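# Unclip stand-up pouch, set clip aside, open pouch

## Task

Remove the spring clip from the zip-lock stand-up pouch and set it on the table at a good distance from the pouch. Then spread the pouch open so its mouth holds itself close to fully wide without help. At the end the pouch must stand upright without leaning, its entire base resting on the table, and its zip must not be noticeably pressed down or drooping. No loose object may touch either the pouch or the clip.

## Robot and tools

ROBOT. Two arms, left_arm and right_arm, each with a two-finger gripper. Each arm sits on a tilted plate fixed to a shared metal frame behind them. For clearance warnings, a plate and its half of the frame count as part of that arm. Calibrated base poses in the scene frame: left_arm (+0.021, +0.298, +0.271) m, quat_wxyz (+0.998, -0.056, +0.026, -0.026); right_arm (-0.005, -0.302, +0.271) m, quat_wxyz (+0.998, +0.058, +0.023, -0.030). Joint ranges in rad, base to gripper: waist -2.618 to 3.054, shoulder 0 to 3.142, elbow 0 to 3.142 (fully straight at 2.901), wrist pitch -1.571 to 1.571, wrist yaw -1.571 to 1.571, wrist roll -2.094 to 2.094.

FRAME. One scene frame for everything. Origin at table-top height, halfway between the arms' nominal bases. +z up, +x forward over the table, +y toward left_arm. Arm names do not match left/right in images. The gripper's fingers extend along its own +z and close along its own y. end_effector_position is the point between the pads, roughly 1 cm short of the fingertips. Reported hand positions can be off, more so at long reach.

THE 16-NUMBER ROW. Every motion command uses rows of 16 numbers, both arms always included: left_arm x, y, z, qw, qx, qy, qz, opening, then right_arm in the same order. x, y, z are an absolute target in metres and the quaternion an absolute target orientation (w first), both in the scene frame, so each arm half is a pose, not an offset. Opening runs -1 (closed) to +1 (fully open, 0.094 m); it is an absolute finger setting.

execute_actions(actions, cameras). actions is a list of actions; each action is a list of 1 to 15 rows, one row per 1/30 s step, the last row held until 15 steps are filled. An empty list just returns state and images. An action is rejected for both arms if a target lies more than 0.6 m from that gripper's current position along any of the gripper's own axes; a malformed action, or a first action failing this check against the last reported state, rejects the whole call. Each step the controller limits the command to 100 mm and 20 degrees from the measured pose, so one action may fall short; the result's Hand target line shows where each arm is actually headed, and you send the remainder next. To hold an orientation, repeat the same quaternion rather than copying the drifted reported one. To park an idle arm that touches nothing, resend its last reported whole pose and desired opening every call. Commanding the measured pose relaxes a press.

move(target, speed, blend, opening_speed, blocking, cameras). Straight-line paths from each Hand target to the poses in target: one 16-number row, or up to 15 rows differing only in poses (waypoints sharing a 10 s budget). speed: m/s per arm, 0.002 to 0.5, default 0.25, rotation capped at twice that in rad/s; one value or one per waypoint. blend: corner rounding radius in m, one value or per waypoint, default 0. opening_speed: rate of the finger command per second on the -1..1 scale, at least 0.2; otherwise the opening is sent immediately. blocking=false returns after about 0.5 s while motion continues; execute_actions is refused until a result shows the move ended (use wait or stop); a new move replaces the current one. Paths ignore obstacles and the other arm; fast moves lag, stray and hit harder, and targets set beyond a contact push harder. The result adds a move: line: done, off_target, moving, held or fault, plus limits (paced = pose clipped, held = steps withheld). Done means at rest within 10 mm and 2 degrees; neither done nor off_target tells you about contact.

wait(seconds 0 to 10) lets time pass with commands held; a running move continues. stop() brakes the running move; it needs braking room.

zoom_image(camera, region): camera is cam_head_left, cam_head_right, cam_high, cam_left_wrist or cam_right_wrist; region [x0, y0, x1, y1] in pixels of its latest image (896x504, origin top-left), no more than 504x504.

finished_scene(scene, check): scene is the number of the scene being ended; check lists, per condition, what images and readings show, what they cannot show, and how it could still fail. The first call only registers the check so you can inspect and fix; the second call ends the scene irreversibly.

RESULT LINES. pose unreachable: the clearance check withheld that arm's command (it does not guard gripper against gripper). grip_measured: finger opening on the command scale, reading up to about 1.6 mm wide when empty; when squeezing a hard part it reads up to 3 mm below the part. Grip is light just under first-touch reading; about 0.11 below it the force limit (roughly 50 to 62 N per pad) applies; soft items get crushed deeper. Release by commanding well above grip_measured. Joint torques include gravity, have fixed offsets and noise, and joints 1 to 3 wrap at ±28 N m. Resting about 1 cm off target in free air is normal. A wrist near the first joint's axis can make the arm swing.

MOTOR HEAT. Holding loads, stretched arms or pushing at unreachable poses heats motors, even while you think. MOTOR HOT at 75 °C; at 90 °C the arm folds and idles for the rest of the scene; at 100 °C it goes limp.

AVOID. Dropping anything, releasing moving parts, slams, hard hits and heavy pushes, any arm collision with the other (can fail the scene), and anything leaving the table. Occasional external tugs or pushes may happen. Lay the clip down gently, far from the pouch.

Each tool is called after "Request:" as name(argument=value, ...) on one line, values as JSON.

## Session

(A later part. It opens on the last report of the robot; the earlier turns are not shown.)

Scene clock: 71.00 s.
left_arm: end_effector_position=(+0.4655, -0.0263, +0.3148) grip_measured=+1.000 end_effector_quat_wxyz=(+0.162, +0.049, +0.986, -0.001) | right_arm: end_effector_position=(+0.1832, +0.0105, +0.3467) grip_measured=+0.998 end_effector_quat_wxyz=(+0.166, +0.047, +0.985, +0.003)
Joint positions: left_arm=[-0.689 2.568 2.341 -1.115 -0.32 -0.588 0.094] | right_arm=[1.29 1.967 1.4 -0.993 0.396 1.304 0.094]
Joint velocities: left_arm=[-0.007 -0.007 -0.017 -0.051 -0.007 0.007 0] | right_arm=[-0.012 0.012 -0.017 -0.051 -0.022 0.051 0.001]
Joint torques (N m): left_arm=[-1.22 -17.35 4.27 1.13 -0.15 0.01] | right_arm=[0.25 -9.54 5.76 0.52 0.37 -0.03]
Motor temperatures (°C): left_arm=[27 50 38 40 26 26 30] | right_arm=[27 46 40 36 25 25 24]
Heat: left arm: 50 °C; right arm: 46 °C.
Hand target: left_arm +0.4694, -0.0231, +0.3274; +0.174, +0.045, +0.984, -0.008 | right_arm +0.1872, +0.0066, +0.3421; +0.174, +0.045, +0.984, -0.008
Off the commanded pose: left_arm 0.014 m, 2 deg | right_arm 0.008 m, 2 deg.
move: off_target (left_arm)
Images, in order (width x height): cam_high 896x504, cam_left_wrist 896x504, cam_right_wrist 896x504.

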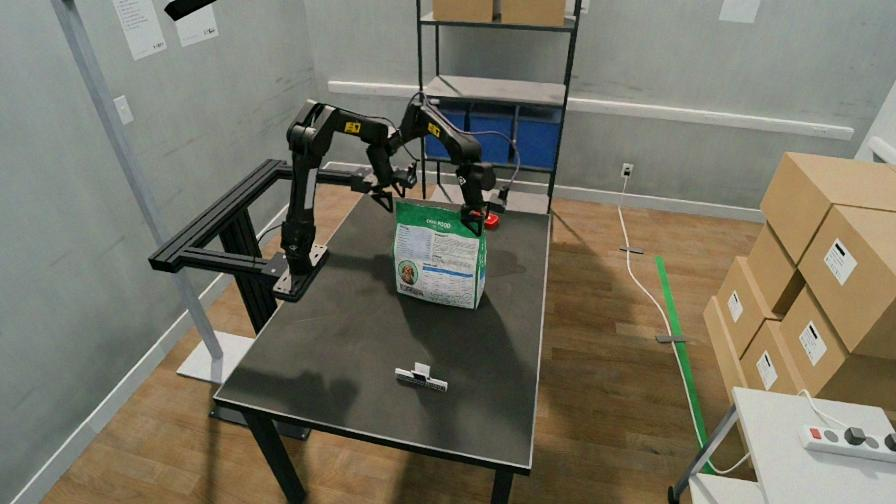

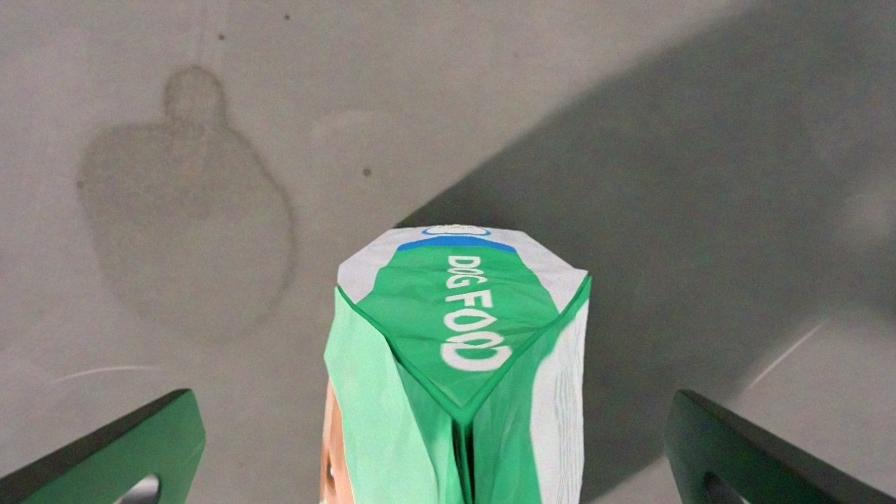

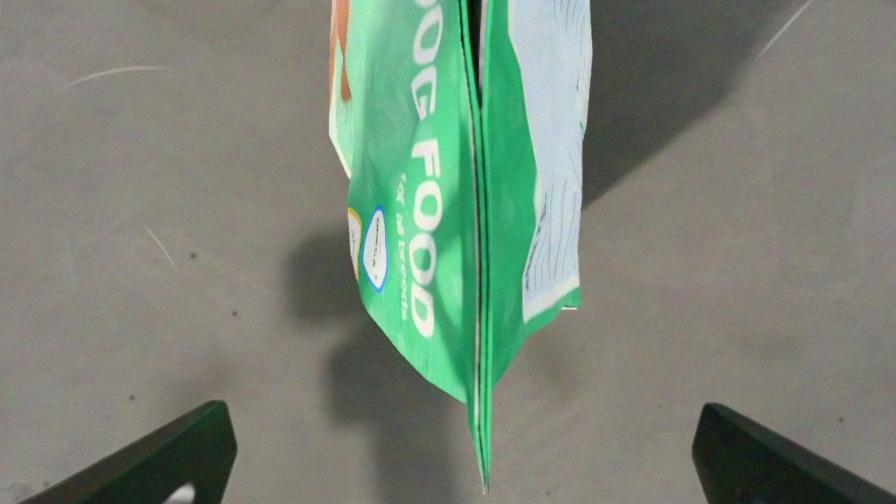

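Request:
move(target=[0.4705,-0.027,0.34,0.174,0.0454,0.983,-0.008,1,0.187,0.0,0.325,0.174,0.0454,0.983,-0.008,1], speed=0.06, cameras=["cam_left_wrist","cam_right_wrist"])

Request:
move(target=[0.4705,-0.027,0.34,0.174,0.0454,0.983,-0.008,-0.85,0.187,0.0,0.325,0.174,0.0454,0.983,-0.008,-0.85], opening_speed=1.0, cameras=["cam_left_wrist","cam_right_wrist"])

Scene clock: 72.57 s.
left_arm: end_effector_position=(+0.4669, -0.0253, +0.3288) grip_measured=+1.000 end_effector_quat_wxyz=(+0.164, +0.048, +0.985, -0.003) | right_arm: end_effector_position=(+0.1831, +0.0042, +0.3278) grip_measured=+0.998 end_effector_quat_wxyz=(+0.165, +0.046, +0.985, +0.000)
Joint positions: left_arm=[-0.689 2.568 2.396 -1.163 -0.32 -0.588 0.094] | right_arm=[1.28 1.967 1.323 -0.917 0.396 1.292 0.094]
Joint velocities: left_arm=[-0.022 -0.012 0.017 -0.022 -0.066 -0.007 0] | right_arm=[0.012 -0.002 0.012 -0.051 -0.022 -0.022 0]
Joint torques (N m): left_arm=[-1.78 -14.37 8.79 0.88 -0.17 -0.01] | right_arm=[0.28 -9.87 5.61 0.52 0.38 -0.03]
Motor temperatures (°C): left_arm=[27 50 38 39 26 26 30] | right_arm=[27 46 40 36 25 25 24]
Heat: left arm: 50 °C; right arm: 46 °C.
Hand target: left_arm +0.4705, -0.0271, +0.3399; +0.175, +0.045, +0.984, -0.008 | right_arm +0.1872, +0.0002, +0.3250; +0.174, +0.045, +0.984, -0.008
Off the commanded pose: left_arm 0.012 m, 1 deg | right_arm 0.006 m, 1 deg.
move: off_target (left_arm)
Images, in order (width x height): cam_left_wrist 896x504, cam_right_wrist 896x504.

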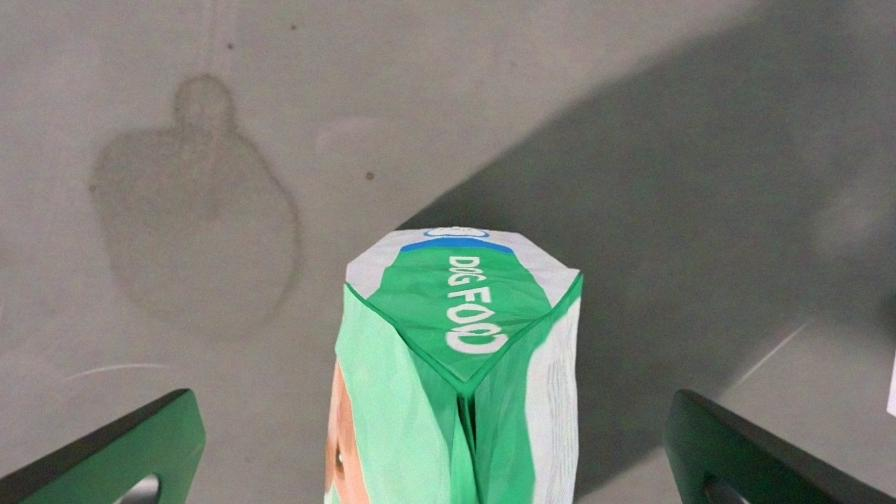

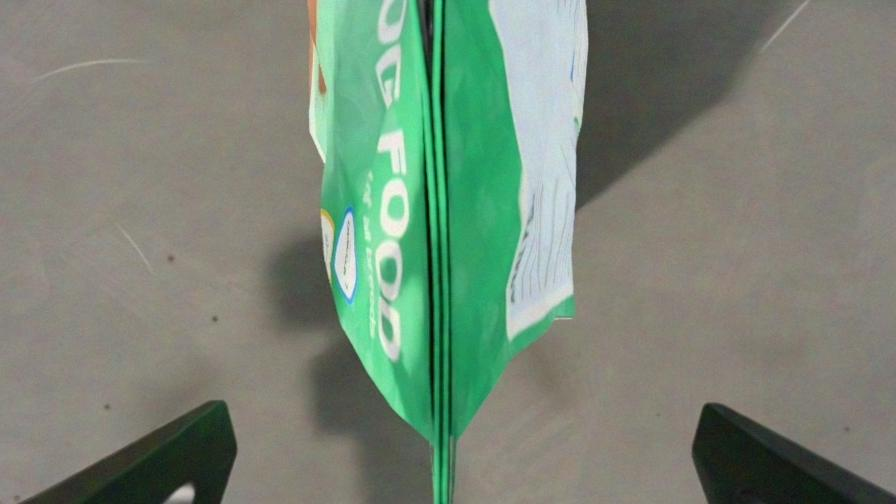

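Scene clock: 74.67 s.
left_arm: end_effector_position=(+0.4665, -0.0257, +0.3287) grip_measured=-0.847 end_effector_quat_wxyz=(+0.163, +0.048, +0.985, -0.004) | right_arm: end_effector_position=(+0.1835, +0.0051, +0.3279) grip_measured=-0.848 end_effector_quat_wxyz=(+0.166, +0.046, +0.985, +0.002)
Joint positions: left_arm=[-0.689 2.568 2.396 -1.164 -0.317 -0.588 0.007] | right_arm=[1.28 1.967 1.323 -0.913 0.396 1.292 0.007]
Joint velocities: left_arm=[-0.002 -0.002 -0.002 -0.051 0.022 -0.007 -0.001] | right_arm=[0.012 -0.002 0.002 0.007 -0.007 -0.007 0]
Joint torques (N m): left_arm=[-1.8 -14.49 8.54 0.87 -0.2 -0.02] | right_arm=[0.32 -9.94 5.57 0.48 0.38 -0.03]
Motor temperatures (°C): left_arm=[27 49 39 39 26 26 30] | right_arm=[27 45 40 36 25 25 24]
Heat: left arm: 49 °C; right arm: 45 °C.
Hand target: left_arm +0.4704, -0.0270, +0.3399; +0.174, +0.045, +0.984, -0.008 | right_arm +0.1870, +0.0001, +0.3251; +0.174, +0.045, +0.984, -0.008
Off the commanded pose: left_arm 0.012 m, 1 deg | right_arm 0.007 m, 2 deg.
move: off_target (left_arm)
Images, in order (width x height): cam_left_wrist 896x504, cam_right_wrist 896x504.

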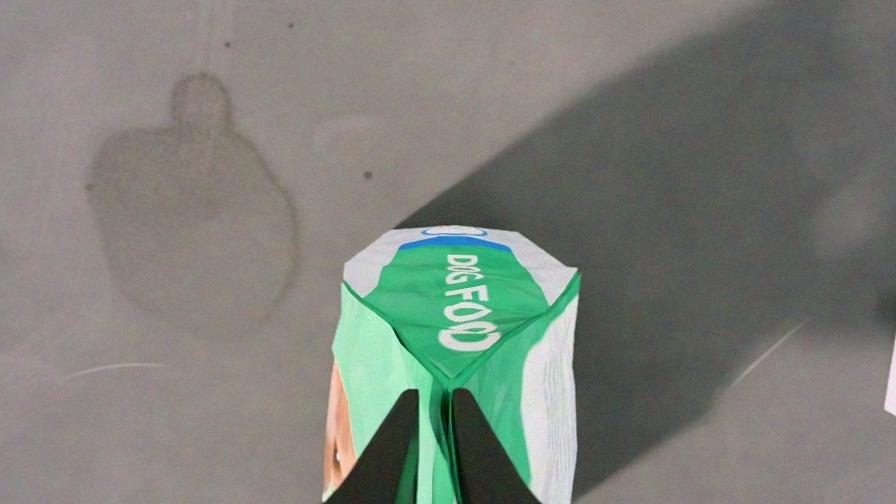

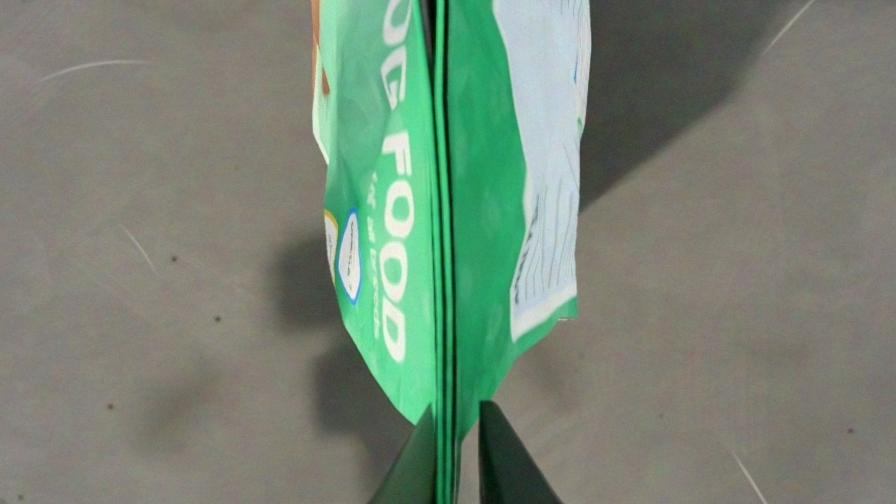

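Request:
move(target=[0.4705,-0.027,0.34,0.174,0.0454,0.983,-0.008,-1,0.187,0.0,0.325,0.174,0.0454,0.983,-0.008,-1], opening_speed=1.0, cameras=["cam_left_wrist","cam_right_wrist"])

Scene clock: 81.50 s.
left_arm: end_effector_position=(+0.4662, -0.0261, +0.3286) grip_measured=-0.988 end_effector_quat_wxyz=(+0.162, +0.049, +0.986, -0.005) | right_arm: end_effector_position=(+0.1838, +0.0061, +0.3280) grip_measured=-0.991 end_effector_quat_wxyz=(+0.167, +0.047, +0.985, +0.004)
Joint positions: left_arm=[-0.689 2.568 2.396 -1.164 -0.314 -0.588 0.001] | right_arm=[1.28 1.967 1.323 -0.908 0.396 1.292 0]
Joint velocities: left_arm=[-0.017 -0.007 0.012 0.066 -0.095 -0.007 -0.001] | right_arm=[-0.017 -0.007 -0.002 -0.022 -0.051 0.037 0]
Joint torques (N m): left_arm=[-1.78 -14.5 8.55 0.87 -0.22 -0.02] | right_arm=[0.28 -9.95 5.61 0.44 0.38 -0.02]
Motor temperatures (°C): left_arm=[27 49 40 38 26 26 30] | right_arm=[27 44 40 35 25 25 24]
Heat: left arm: 49 °C; right arm: 44 °C.
Hand target: left_arm +0.4704, -0.0270, +0.3400; +0.174, +0.045, +0.984, -0.008 | right_arm +0.1870, +0.0000, +0.3251; +0.174, +0.045, +0.984, -0.008
Off the commanded pose: left_arm 0.012 m, 1 deg | right_arm 0.007 m, 2 deg.
move: off_target (left_arm)
Images, in order (width x height): cam_left_wrist 896x504, cam_right_wrist 896x504.

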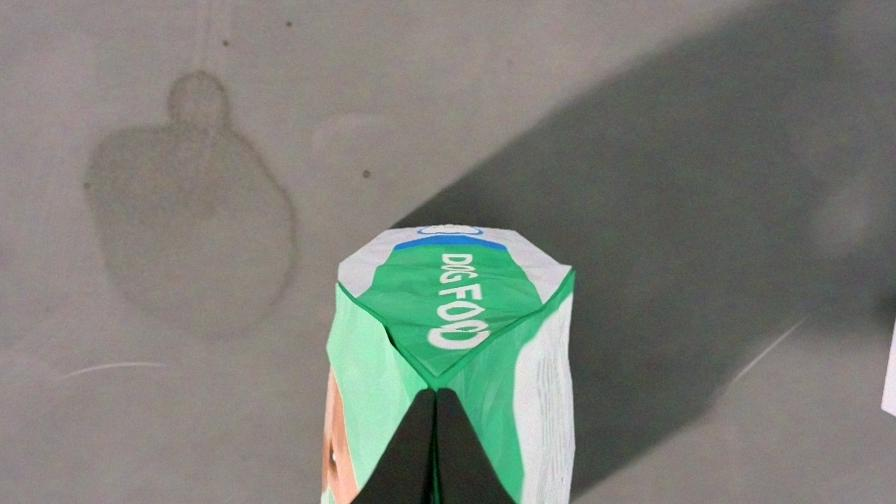

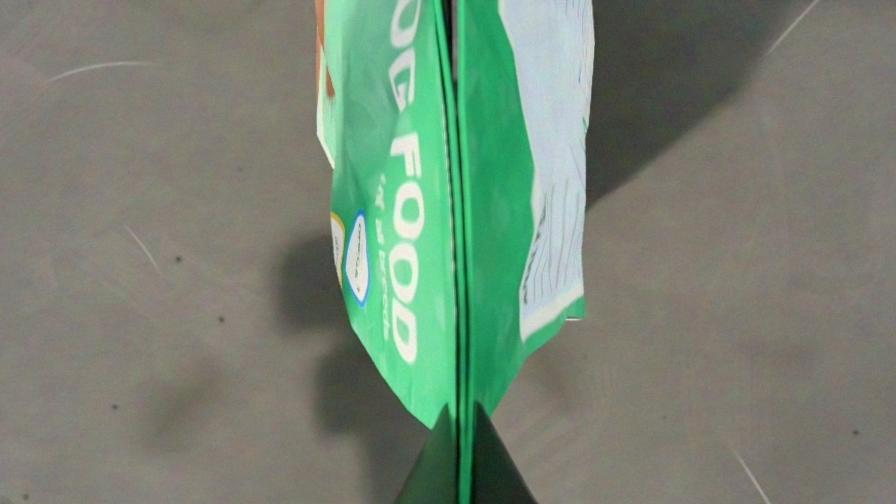

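Request:
move(target=[0.4555,-0.0255,0.34,0.174,0.0454,0.983,-0.008,-1,0.202,-0.0015,0.325,0.174,0.0454,0.983,-0.008,-1], speed=0.04)

Scene clock: 82.70 s.
left_arm: end_effector_position=(+0.4664, -0.0247, +0.3259) grip_measured=-0.988 end_effector_quat_wxyz=(+0.173, +0.039, +0.984, -0.009) | right_arm: end_effector_position=(+0.1874, +0.0025, +0.3258) grip_measured=-0.991 end_effector_quat_wxyz=(+0.153, +0.037, +0.988, +0.001)
Joint positions: left_arm=[-0.689 2.526 2.3 -1.089 -0.323 -0.6 0.001] | right_arm=[1.255 1.967 1.323 -0.911 0.371 1.25 0]
Joint velocities: left_arm=[0.002 -0.007 -0.002 0.022 -0.037 -0.007 -0.001] | right_arm=[-0.007 -0.002 0.002 0.037 0.022 -0.007 -0.001]
Joint torques (N m): left_arm=[-3.19 -17.54 4.16 0.77 -0.19 -0.02] | right_arm=[-0.87 -9.26 7.02 0.58 0.61 -0.02]
Motor temperatures (°C): left_arm=[27 49 40 38 26 26 30] | right_arm=[27 44 40 35 25 25 24]
Heat: left arm: 49 °C; right arm: 44 °C.
Hand target: left_arm +0.4560, -0.0255, +0.3397; +0.174, +0.046, +0.984, -0.008 | right_arm +0.2017, -0.0014, +0.3253; +0.174, +0.045, +0.984, -0.008
Off the commanded pose: left_arm 0.018 m, 1 deg | right_arm 0.015 m, 3 deg.
move: off_target (left_arm, right_arm)

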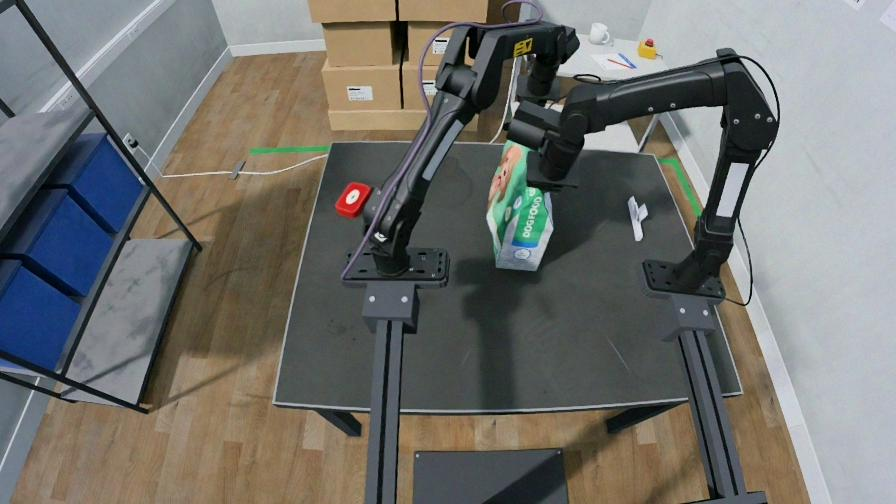

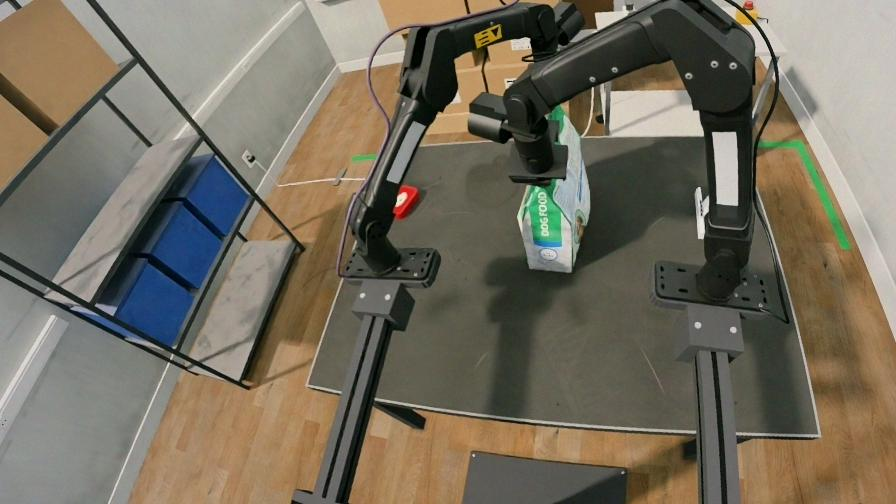

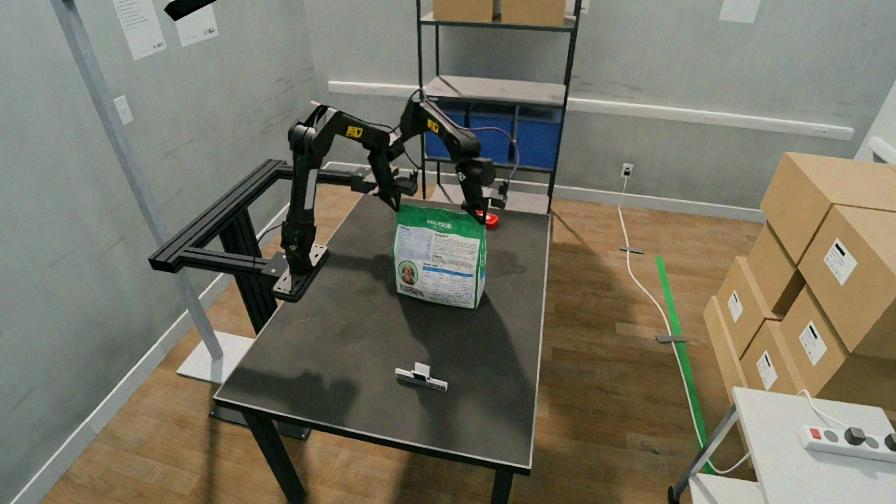

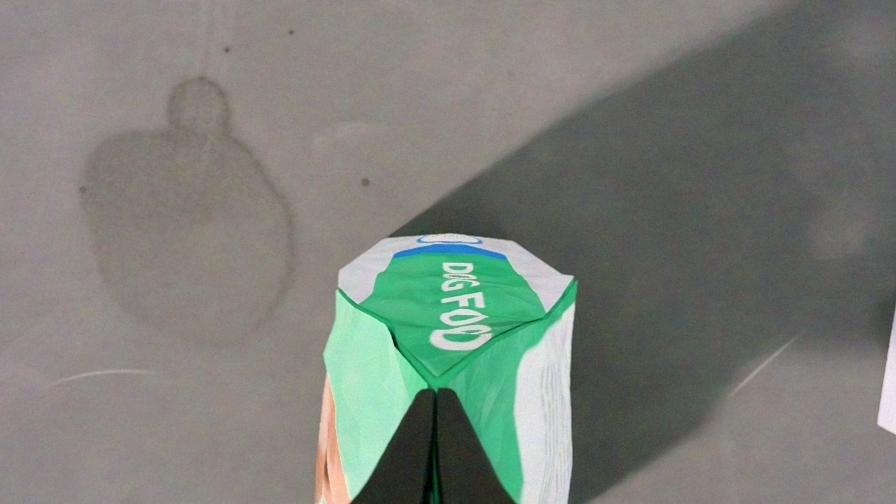

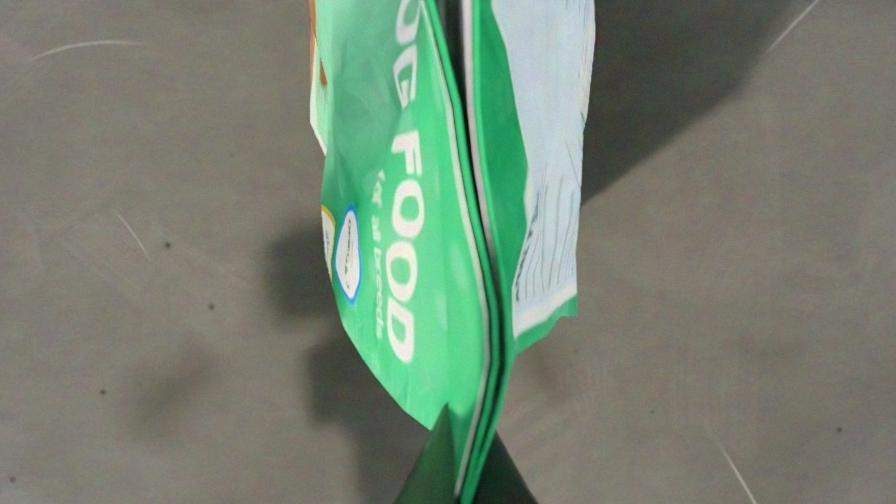

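Request:
move(target=[0.4405,-0.024,0.34,0.174,0.0454,0.983,-0.008,-1,0.217,-0.003,0.325,0.174,0.0454,0.983,-0.008,-1], speed=0.04, cameras=["cam_left_wrist","cam_right_wrist","cam_high"])

Scene clock: 83.87 s.
left_arm: end_effector_position=(+0.4584, -0.0243, +0.3263) grip_measured=-0.988 end_effector_quat_wxyz=(+0.186, +0.034, +0.982, -0.009) | right_arm: end_effector_position=(+0.1968, -0.0053, +0.3217) grip_measured=-0.991 end_effector_quat_wxyz=(+0.141, +0.036, +0.989, -0.006)
Joint positions: left_arm=[-0.705 2.463 2.176 -1.013 -0.344 -0.62 0.001] | right_arm=[1.213 1.971 1.323 -0.915 0.352 1.207 0]
Joint velocities: left_arm=[-0.002 0.002 -0.007 0.037 -0.081 -0.007 0.001] | right_arm=[-0.007 -0.002 0.002 0.037 -0.007 -0.022 -0.001]
Joint torques (N m): left_arm=[-3.4 -17.59 4.18 0.54 -0.04 -0.07] | right_arm=[-0.61 -8.9 8.68 0.68 0.78 -0.02]
Motor temperatures (°C): left_arm=[27 50 39 38 26 26 30] | right_arm=[27 44 40 35 25 25 24]
Heat: left arm: 50 °C; right arm: 44 °C.
Hand target: left_arm +0.4414, -0.0241, +0.3395; +0.174, +0.045, +0.984, -0.008 | right_arm +0.2164, -0.0033, +0.3255; +0.173, +0.046, +0.984, -0.008
Off the commanded pose: left_arm 0.023 m, 2 deg | right_arm 0.021 m, 4 deg.
move: off_target (left_arm, right_arm)
Images, in order (width x height): cam_high 896x504, cam_left_wrist 896x504, cam_right_wrist 896x504.

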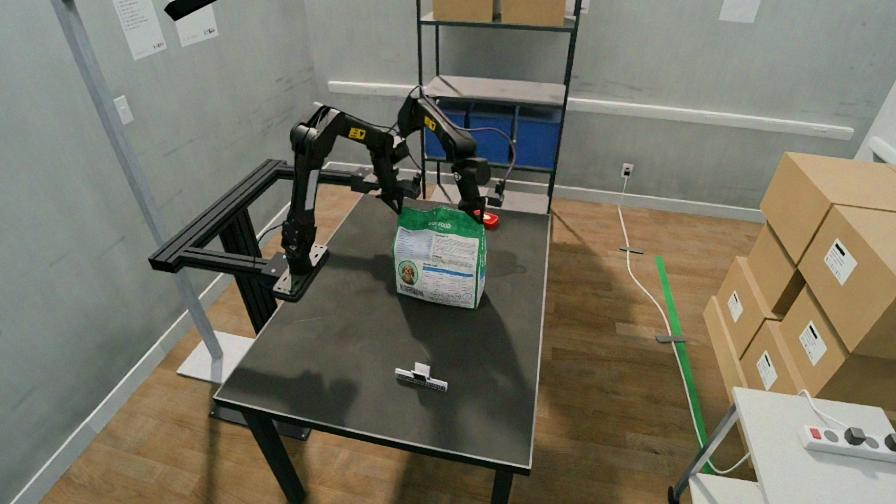

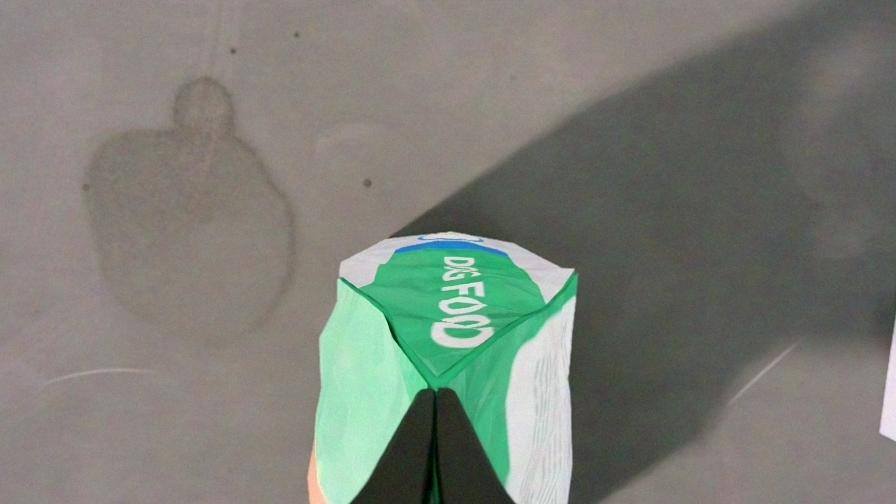

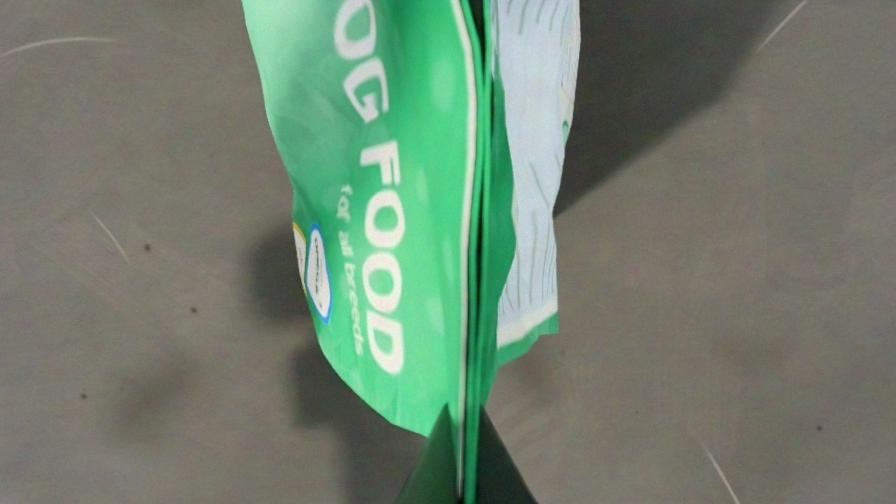

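Request:
execute_actions(actions=[])

Request:
zoom_image(camera="cam_high", region=[380, 170, 510, 310])

Request:
zoom_image(camera="cam_head_left", region=[450, 90, 620, 290])

Scene clock: 84.13 s.
left_arm: end_effector_position=(+0.4584, -0.0243, +0.3263) grip_measured=-0.988 end_effector_quat_wxyz=(+0.186, +0.034, +0.982, -0.009) | right_arm: end_effector_position=(+0.1969, -0.0054, +0.3217) grip_measured=-0.991 end_effector_quat_wxyz=(+0.141, +0.036, +0.989, -0.006)
Joint positions: left_arm=[-0.705 2.463 2.176 -1.013 -0.344 -0.62 0.001] | right_arm=[1.212 1.971 1.323 -0.915 0.352 1.207 0]
Joint velocities: left_arm=[0.022 0.002 -0.007 -0.066 -0.022 0.022 -0.001] | right_arm=[-0.017 0.002 -0.022 -0.081 0.007 0.007 -0.001]
Joint torques (N m): left_arm=[-3.37 -17.58 4.19 0.56 -0.04 -0.07] | right_arm=[-0.58 -8.9 8.75 0.68 0.77 -0.02]
Motor temperatures (°C): left_arm=[27 50 39 38 26 26 30] | right_arm=[27 44 40 35 25 25 24]
Heat: left arm: 50 °C; right arm: 44 °C.
Hand target: left_arm +0.4414, -0.0240, +0.3395; +0.174, +0.046, +0.984, -0.008 | right_arm +0.2163, -0.0032, +0.3255; +0.173, +0.046, +0.984, -0.008
Tool commands: left_gripper/opening=-1.0 right_gripper/opening=-1.0
Off the commanded pose: left_arm 0.023 m, 2 deg | right_arm 0.021 m, 4 deg.

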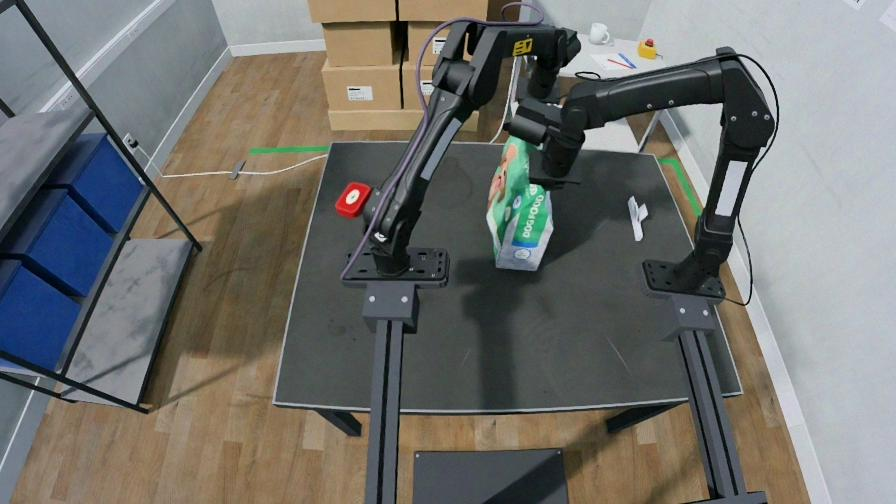

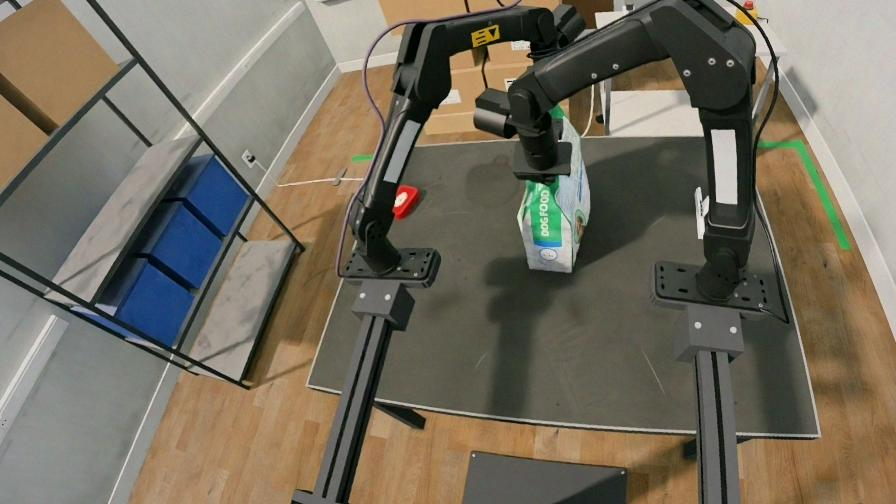

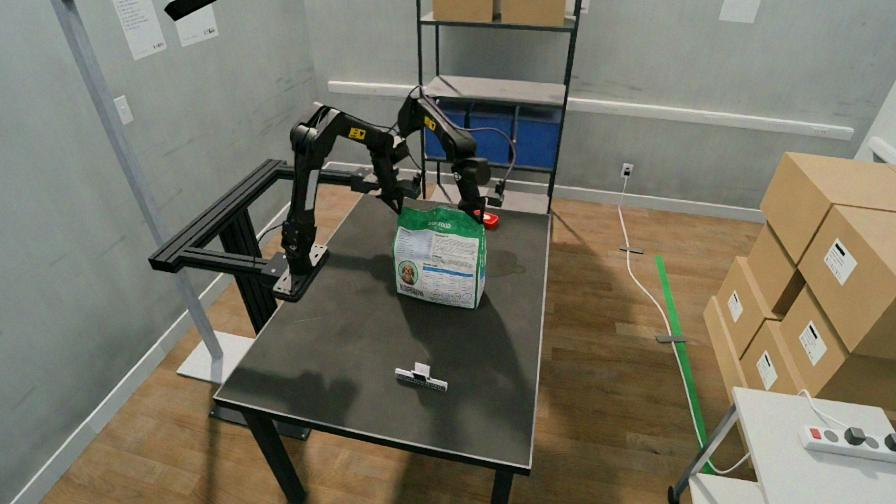

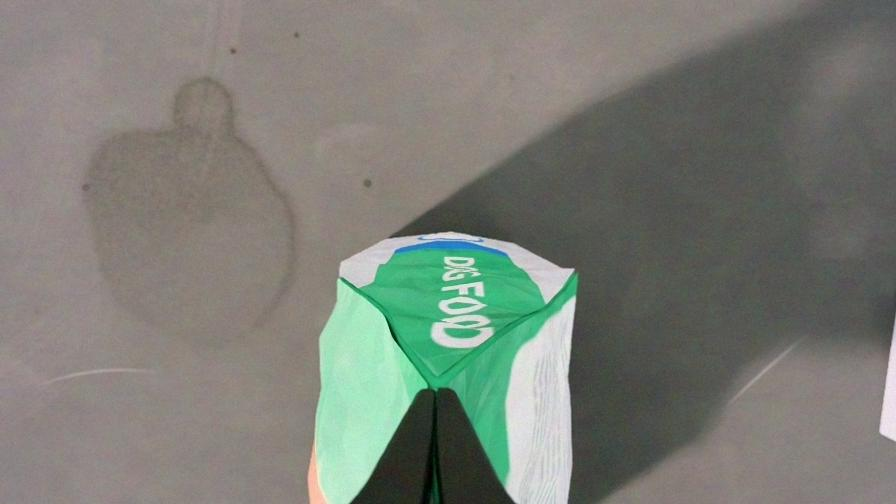

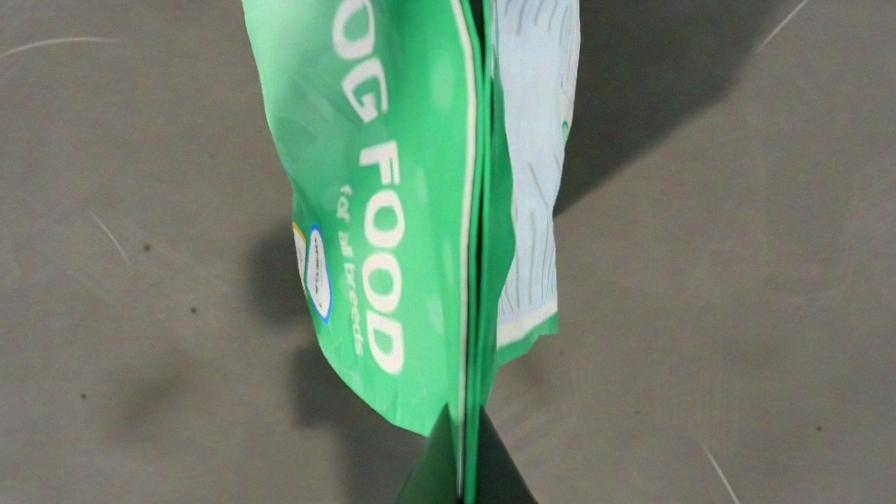

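Scaled by 3.600 from the camera's 896x504 image, which has a finer 1280x720 frame.

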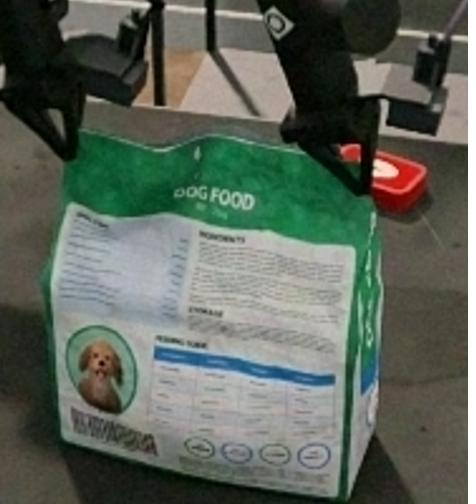

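Scaled by 2.520 from the camera's 896x504 image, which has a finer 1280x720 frame.

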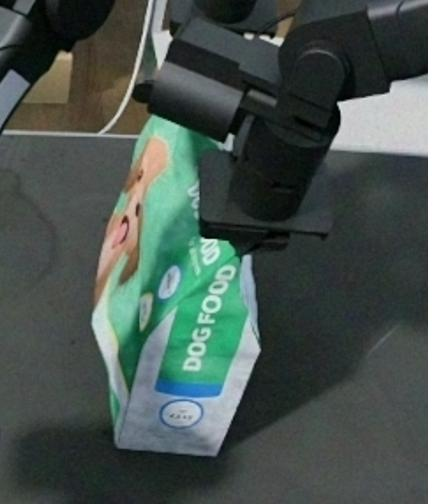

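Request:
move(target=[0.460,-0.026,0.34,0.174,0.0454,0.983,-0.008,-1,0.192,0.0,0.325,0.174,0.0454,0.983,-0.008,-1], speed=0.04, cameras=["cam_right_wrist"])

Request:
move(target=[0.460,-0.026,0.34,0.174,0.0454,0.983,-0.008,-1,0.192,0.0,0.325,0.174,0.0454,0.983,-0.008,0.3], opening_speed=1, cameras=["cam_right_wrist"])

Request:
move(target=[[0.460,-0.026,0.34,0.174,0.0454,0.983,-0.008,-1,0.192,0.0,0.41,0.174,0.0454,0.983,-0.008,0.3],[0.460,-0.026,0.34,0.174,0.0454,0.983,-0.008,-1,0.26,0.0,0.45,0.174,0.0454,0.983,-0.008,0.3]], cameras=["cam_left_wrist","cam_right_wrist"])

Scene clock: 86.03 s.
left_arm: end_effector_position=(+0.4611, -0.0247, +0.3308) grip_measured=-0.988 end_effector_quat_wxyz=(+0.178, +0.041, +0.983, -0.006) | right_arm: end_effector_position=(+0.1879, +0.0012, +0.3248) grip_measured=-0.991 end_effector_quat_wxyz=(+0.157, +0.044, +0.987, -0.003)
Joint positions: left_arm=[-0.701 2.497 2.262 -1.078 -0.336 -0.606 0.001] | right_arm=[1.257 1.971 1.323 -0.915 0.383 1.267 0]
Joint velocities: left_arm=[-0.017 0.022 0.002 -0.007 -0.007 0.022 0] | right_arm=[-0.007 -0.007 -0.007 -0.051 -0.022 -0.037 0.001]
Joint torques (N m): left_arm=[-1.77 -13.48 9.83 0.56 -0.04 0.08] | right_arm=[1.02 -10.06 6.09 0.52 0.52 0.07]
Motor temperatures (°C): left_arm=[27 50 39 38 26 26 30] | right_arm=[27 44 40 35 25 25 24]
Heat: left arm: 50 °C; right arm: 44 °C.
Hand target: left_arm +0.4600, -0.0259, +0.3398; +0.175, +0.046, +0.983, -0.009 | right_arm +0.1919, +0.0000, +0.3251; +0.174, +0.045, +0.984, -0.008
Off the commanded pose: left_arm 0.009 m, 1 deg | right_arm 0.004 m, 2 deg.
move: done
Images, in order (width x height): cam_right_wrist 896x504.

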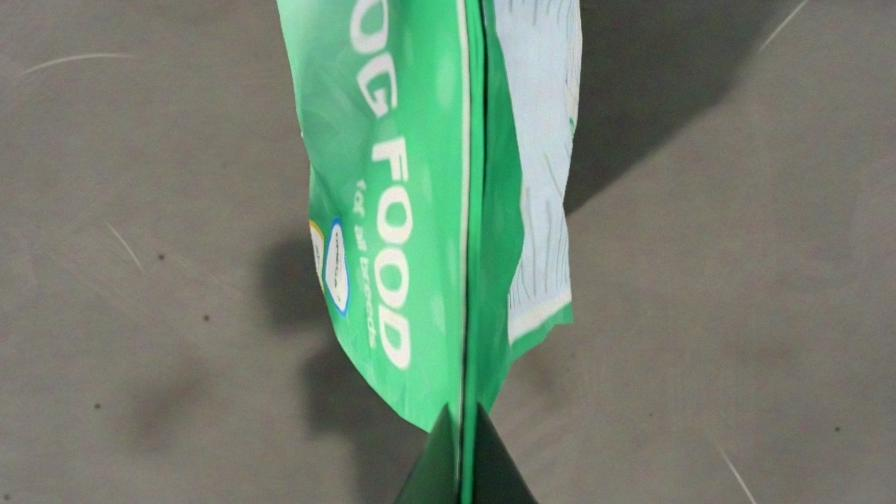

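Scene clock: 87.57 s.
left_arm: end_effector_position=(+0.4611, -0.0242, +0.3307) grip_measured=-0.988 end_effector_quat_wxyz=(+0.177, +0.041, +0.983, -0.006) | right_arm: end_effector_position=(+0.1900, +0.0005, +0.3255) grip_measured=+0.298 end_effector_quat_wxyz=(+0.163, +0.045, +0.986, -0.005)
Joint positions: left_arm=[-0.701 2.497 2.262 -1.08 -0.336 -0.606 0.001] | right_arm=[1.257 1.971 1.323 -0.913 0.396 1.268 0.061]
Joint velocities: left_arm=[0.002 -0.032 -0.007 -0.051 0.066 -0.022 0] | right_arm=[0.007 -0.002 -0.002 -0.022 -0.022 -0.051 0]
Joint torques (N m): left_arm=[-1.83 -13.5 9.88 0.6 -0.04 0.04] | right_arm=[1.02 -9.98 6.16 0.51 0.39 0.07]
Motor temperatures (°C): left_arm=[27 50 40 37 26 26 30] | right_arm=[27 44 40 35 25 25 24]
Heat: left arm: 50 °C; right arm: 44 °C.
Hand target: left_arm +0.4600, -0.0259, +0.3399; +0.175, +0.045, +0.983, -0.009 | right_arm +0.1920, +0.0001, +0.3251; +0.174, +0.045, +0.984, -0.008
Off the commanded pose: left_arm 0.010 m, 1 deg | right_arm 0.002 m, 1 deg.
move: done
Images, in order (width x height): cam_right_wrist 896x504.

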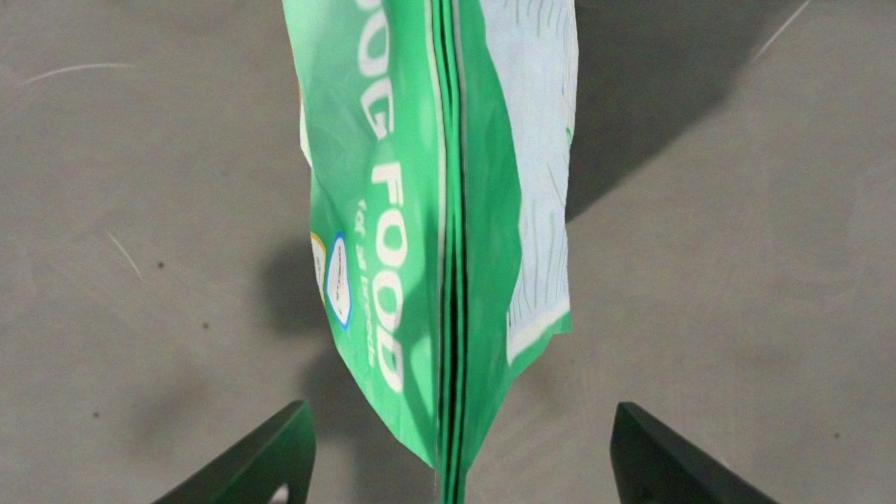

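Scene clock: 88.87 s.
left_arm: end_effector_position=(+0.4611, -0.0242, +0.3307) grip_measured=-0.988 end_effector_quat_wxyz=(+0.177, +0.041, +0.983, -0.006) | right_arm: end_effector_position=(+0.2447, +0.0105, +0.4484) grip_measured=+0.298 end_effector_quat_wxyz=(+0.183, +0.070, +0.980, +0.038)
Joint positions: left_arm=[-0.701 2.497 2.262 -1.08 -0.336 -0.606 0.001] | right_arm=[1.166 1.964 1.803 -1.271 0.397 1.196 0.061]
Joint velocities: left_arm=[0.007 0.012 0.002 -0.066 0.081 -0.051 0] | right_arm=[0.012 -0.002 -0.002 -0.007 -0.037 -0.037 -0.001]
Joint torques (N m): left_arm=[-1.88 -13.5 9.87 0.61 -0.06 0.04] | right_arm=[1.21 -10.59 5.97 0.57 0.15 0.05]
Motor temperatures (°C): left_arm=[27 50 40 37 26 26 30] | right_arm=[27 44 40 35 25 25 24]
Heat: left arm: 50 °C; right arm: 44 °C.
Hand target: left_arm +0.4599, -0.0259, +0.3399; +0.175, +0.046, +0.983, -0.009 | right_arm +0.2405, +0.0080, +0.4450; +0.178, +0.065, +0.981, +0.029
Off the commanded pose: left_arm 0.010 m, 1 deg | right_arm 0.019 m, 6 deg.
move: held (right_arm; a check stopped the path); limits=held
pose unreachable (right arm): on one or more control steps of this call, first in action 0 (counted from 0), this arm could not follow its commanded pose, so it was not sent that pose on those steps. It may still have moved: this result reports where it is.
cause: moving toward the commanded pose would bring a part of the arm too close to another arm (this arm's wrist camera and the left arm's forearm (the part past joint 3), at the place that arm is still heading or pushing toward).
Images, in order (width x height): cam_left_wrist 896x504, cam_right_wrist 896x504.

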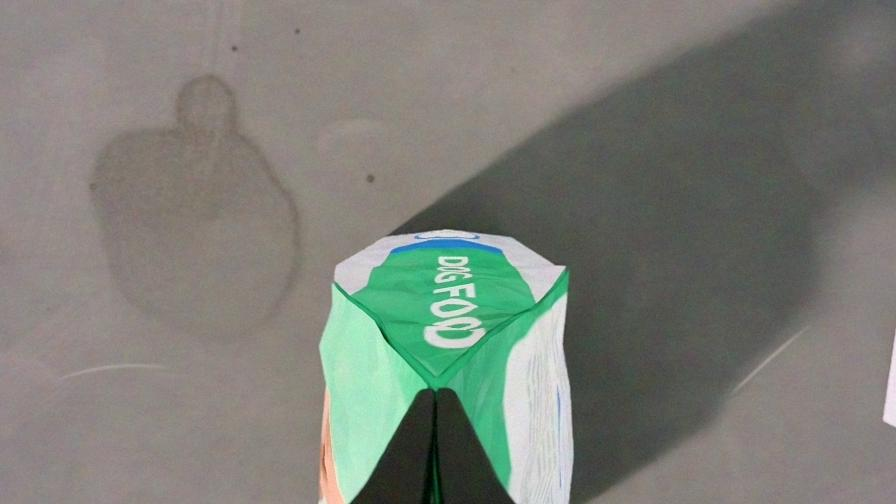

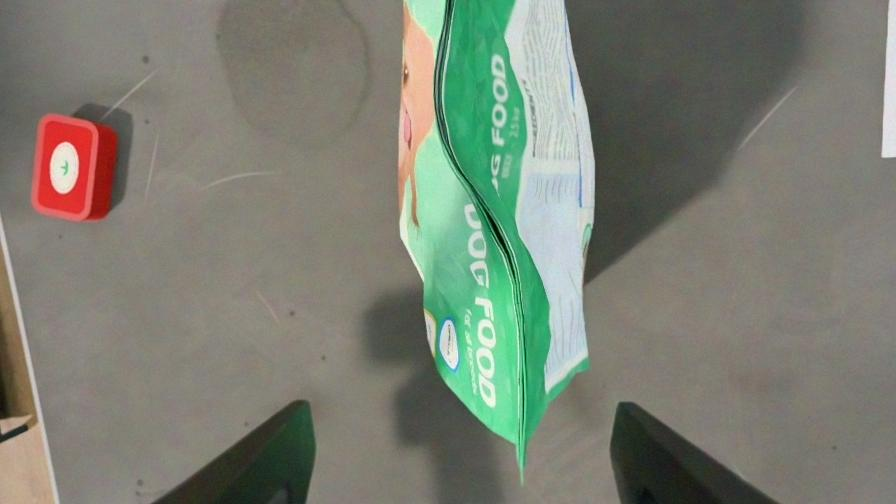

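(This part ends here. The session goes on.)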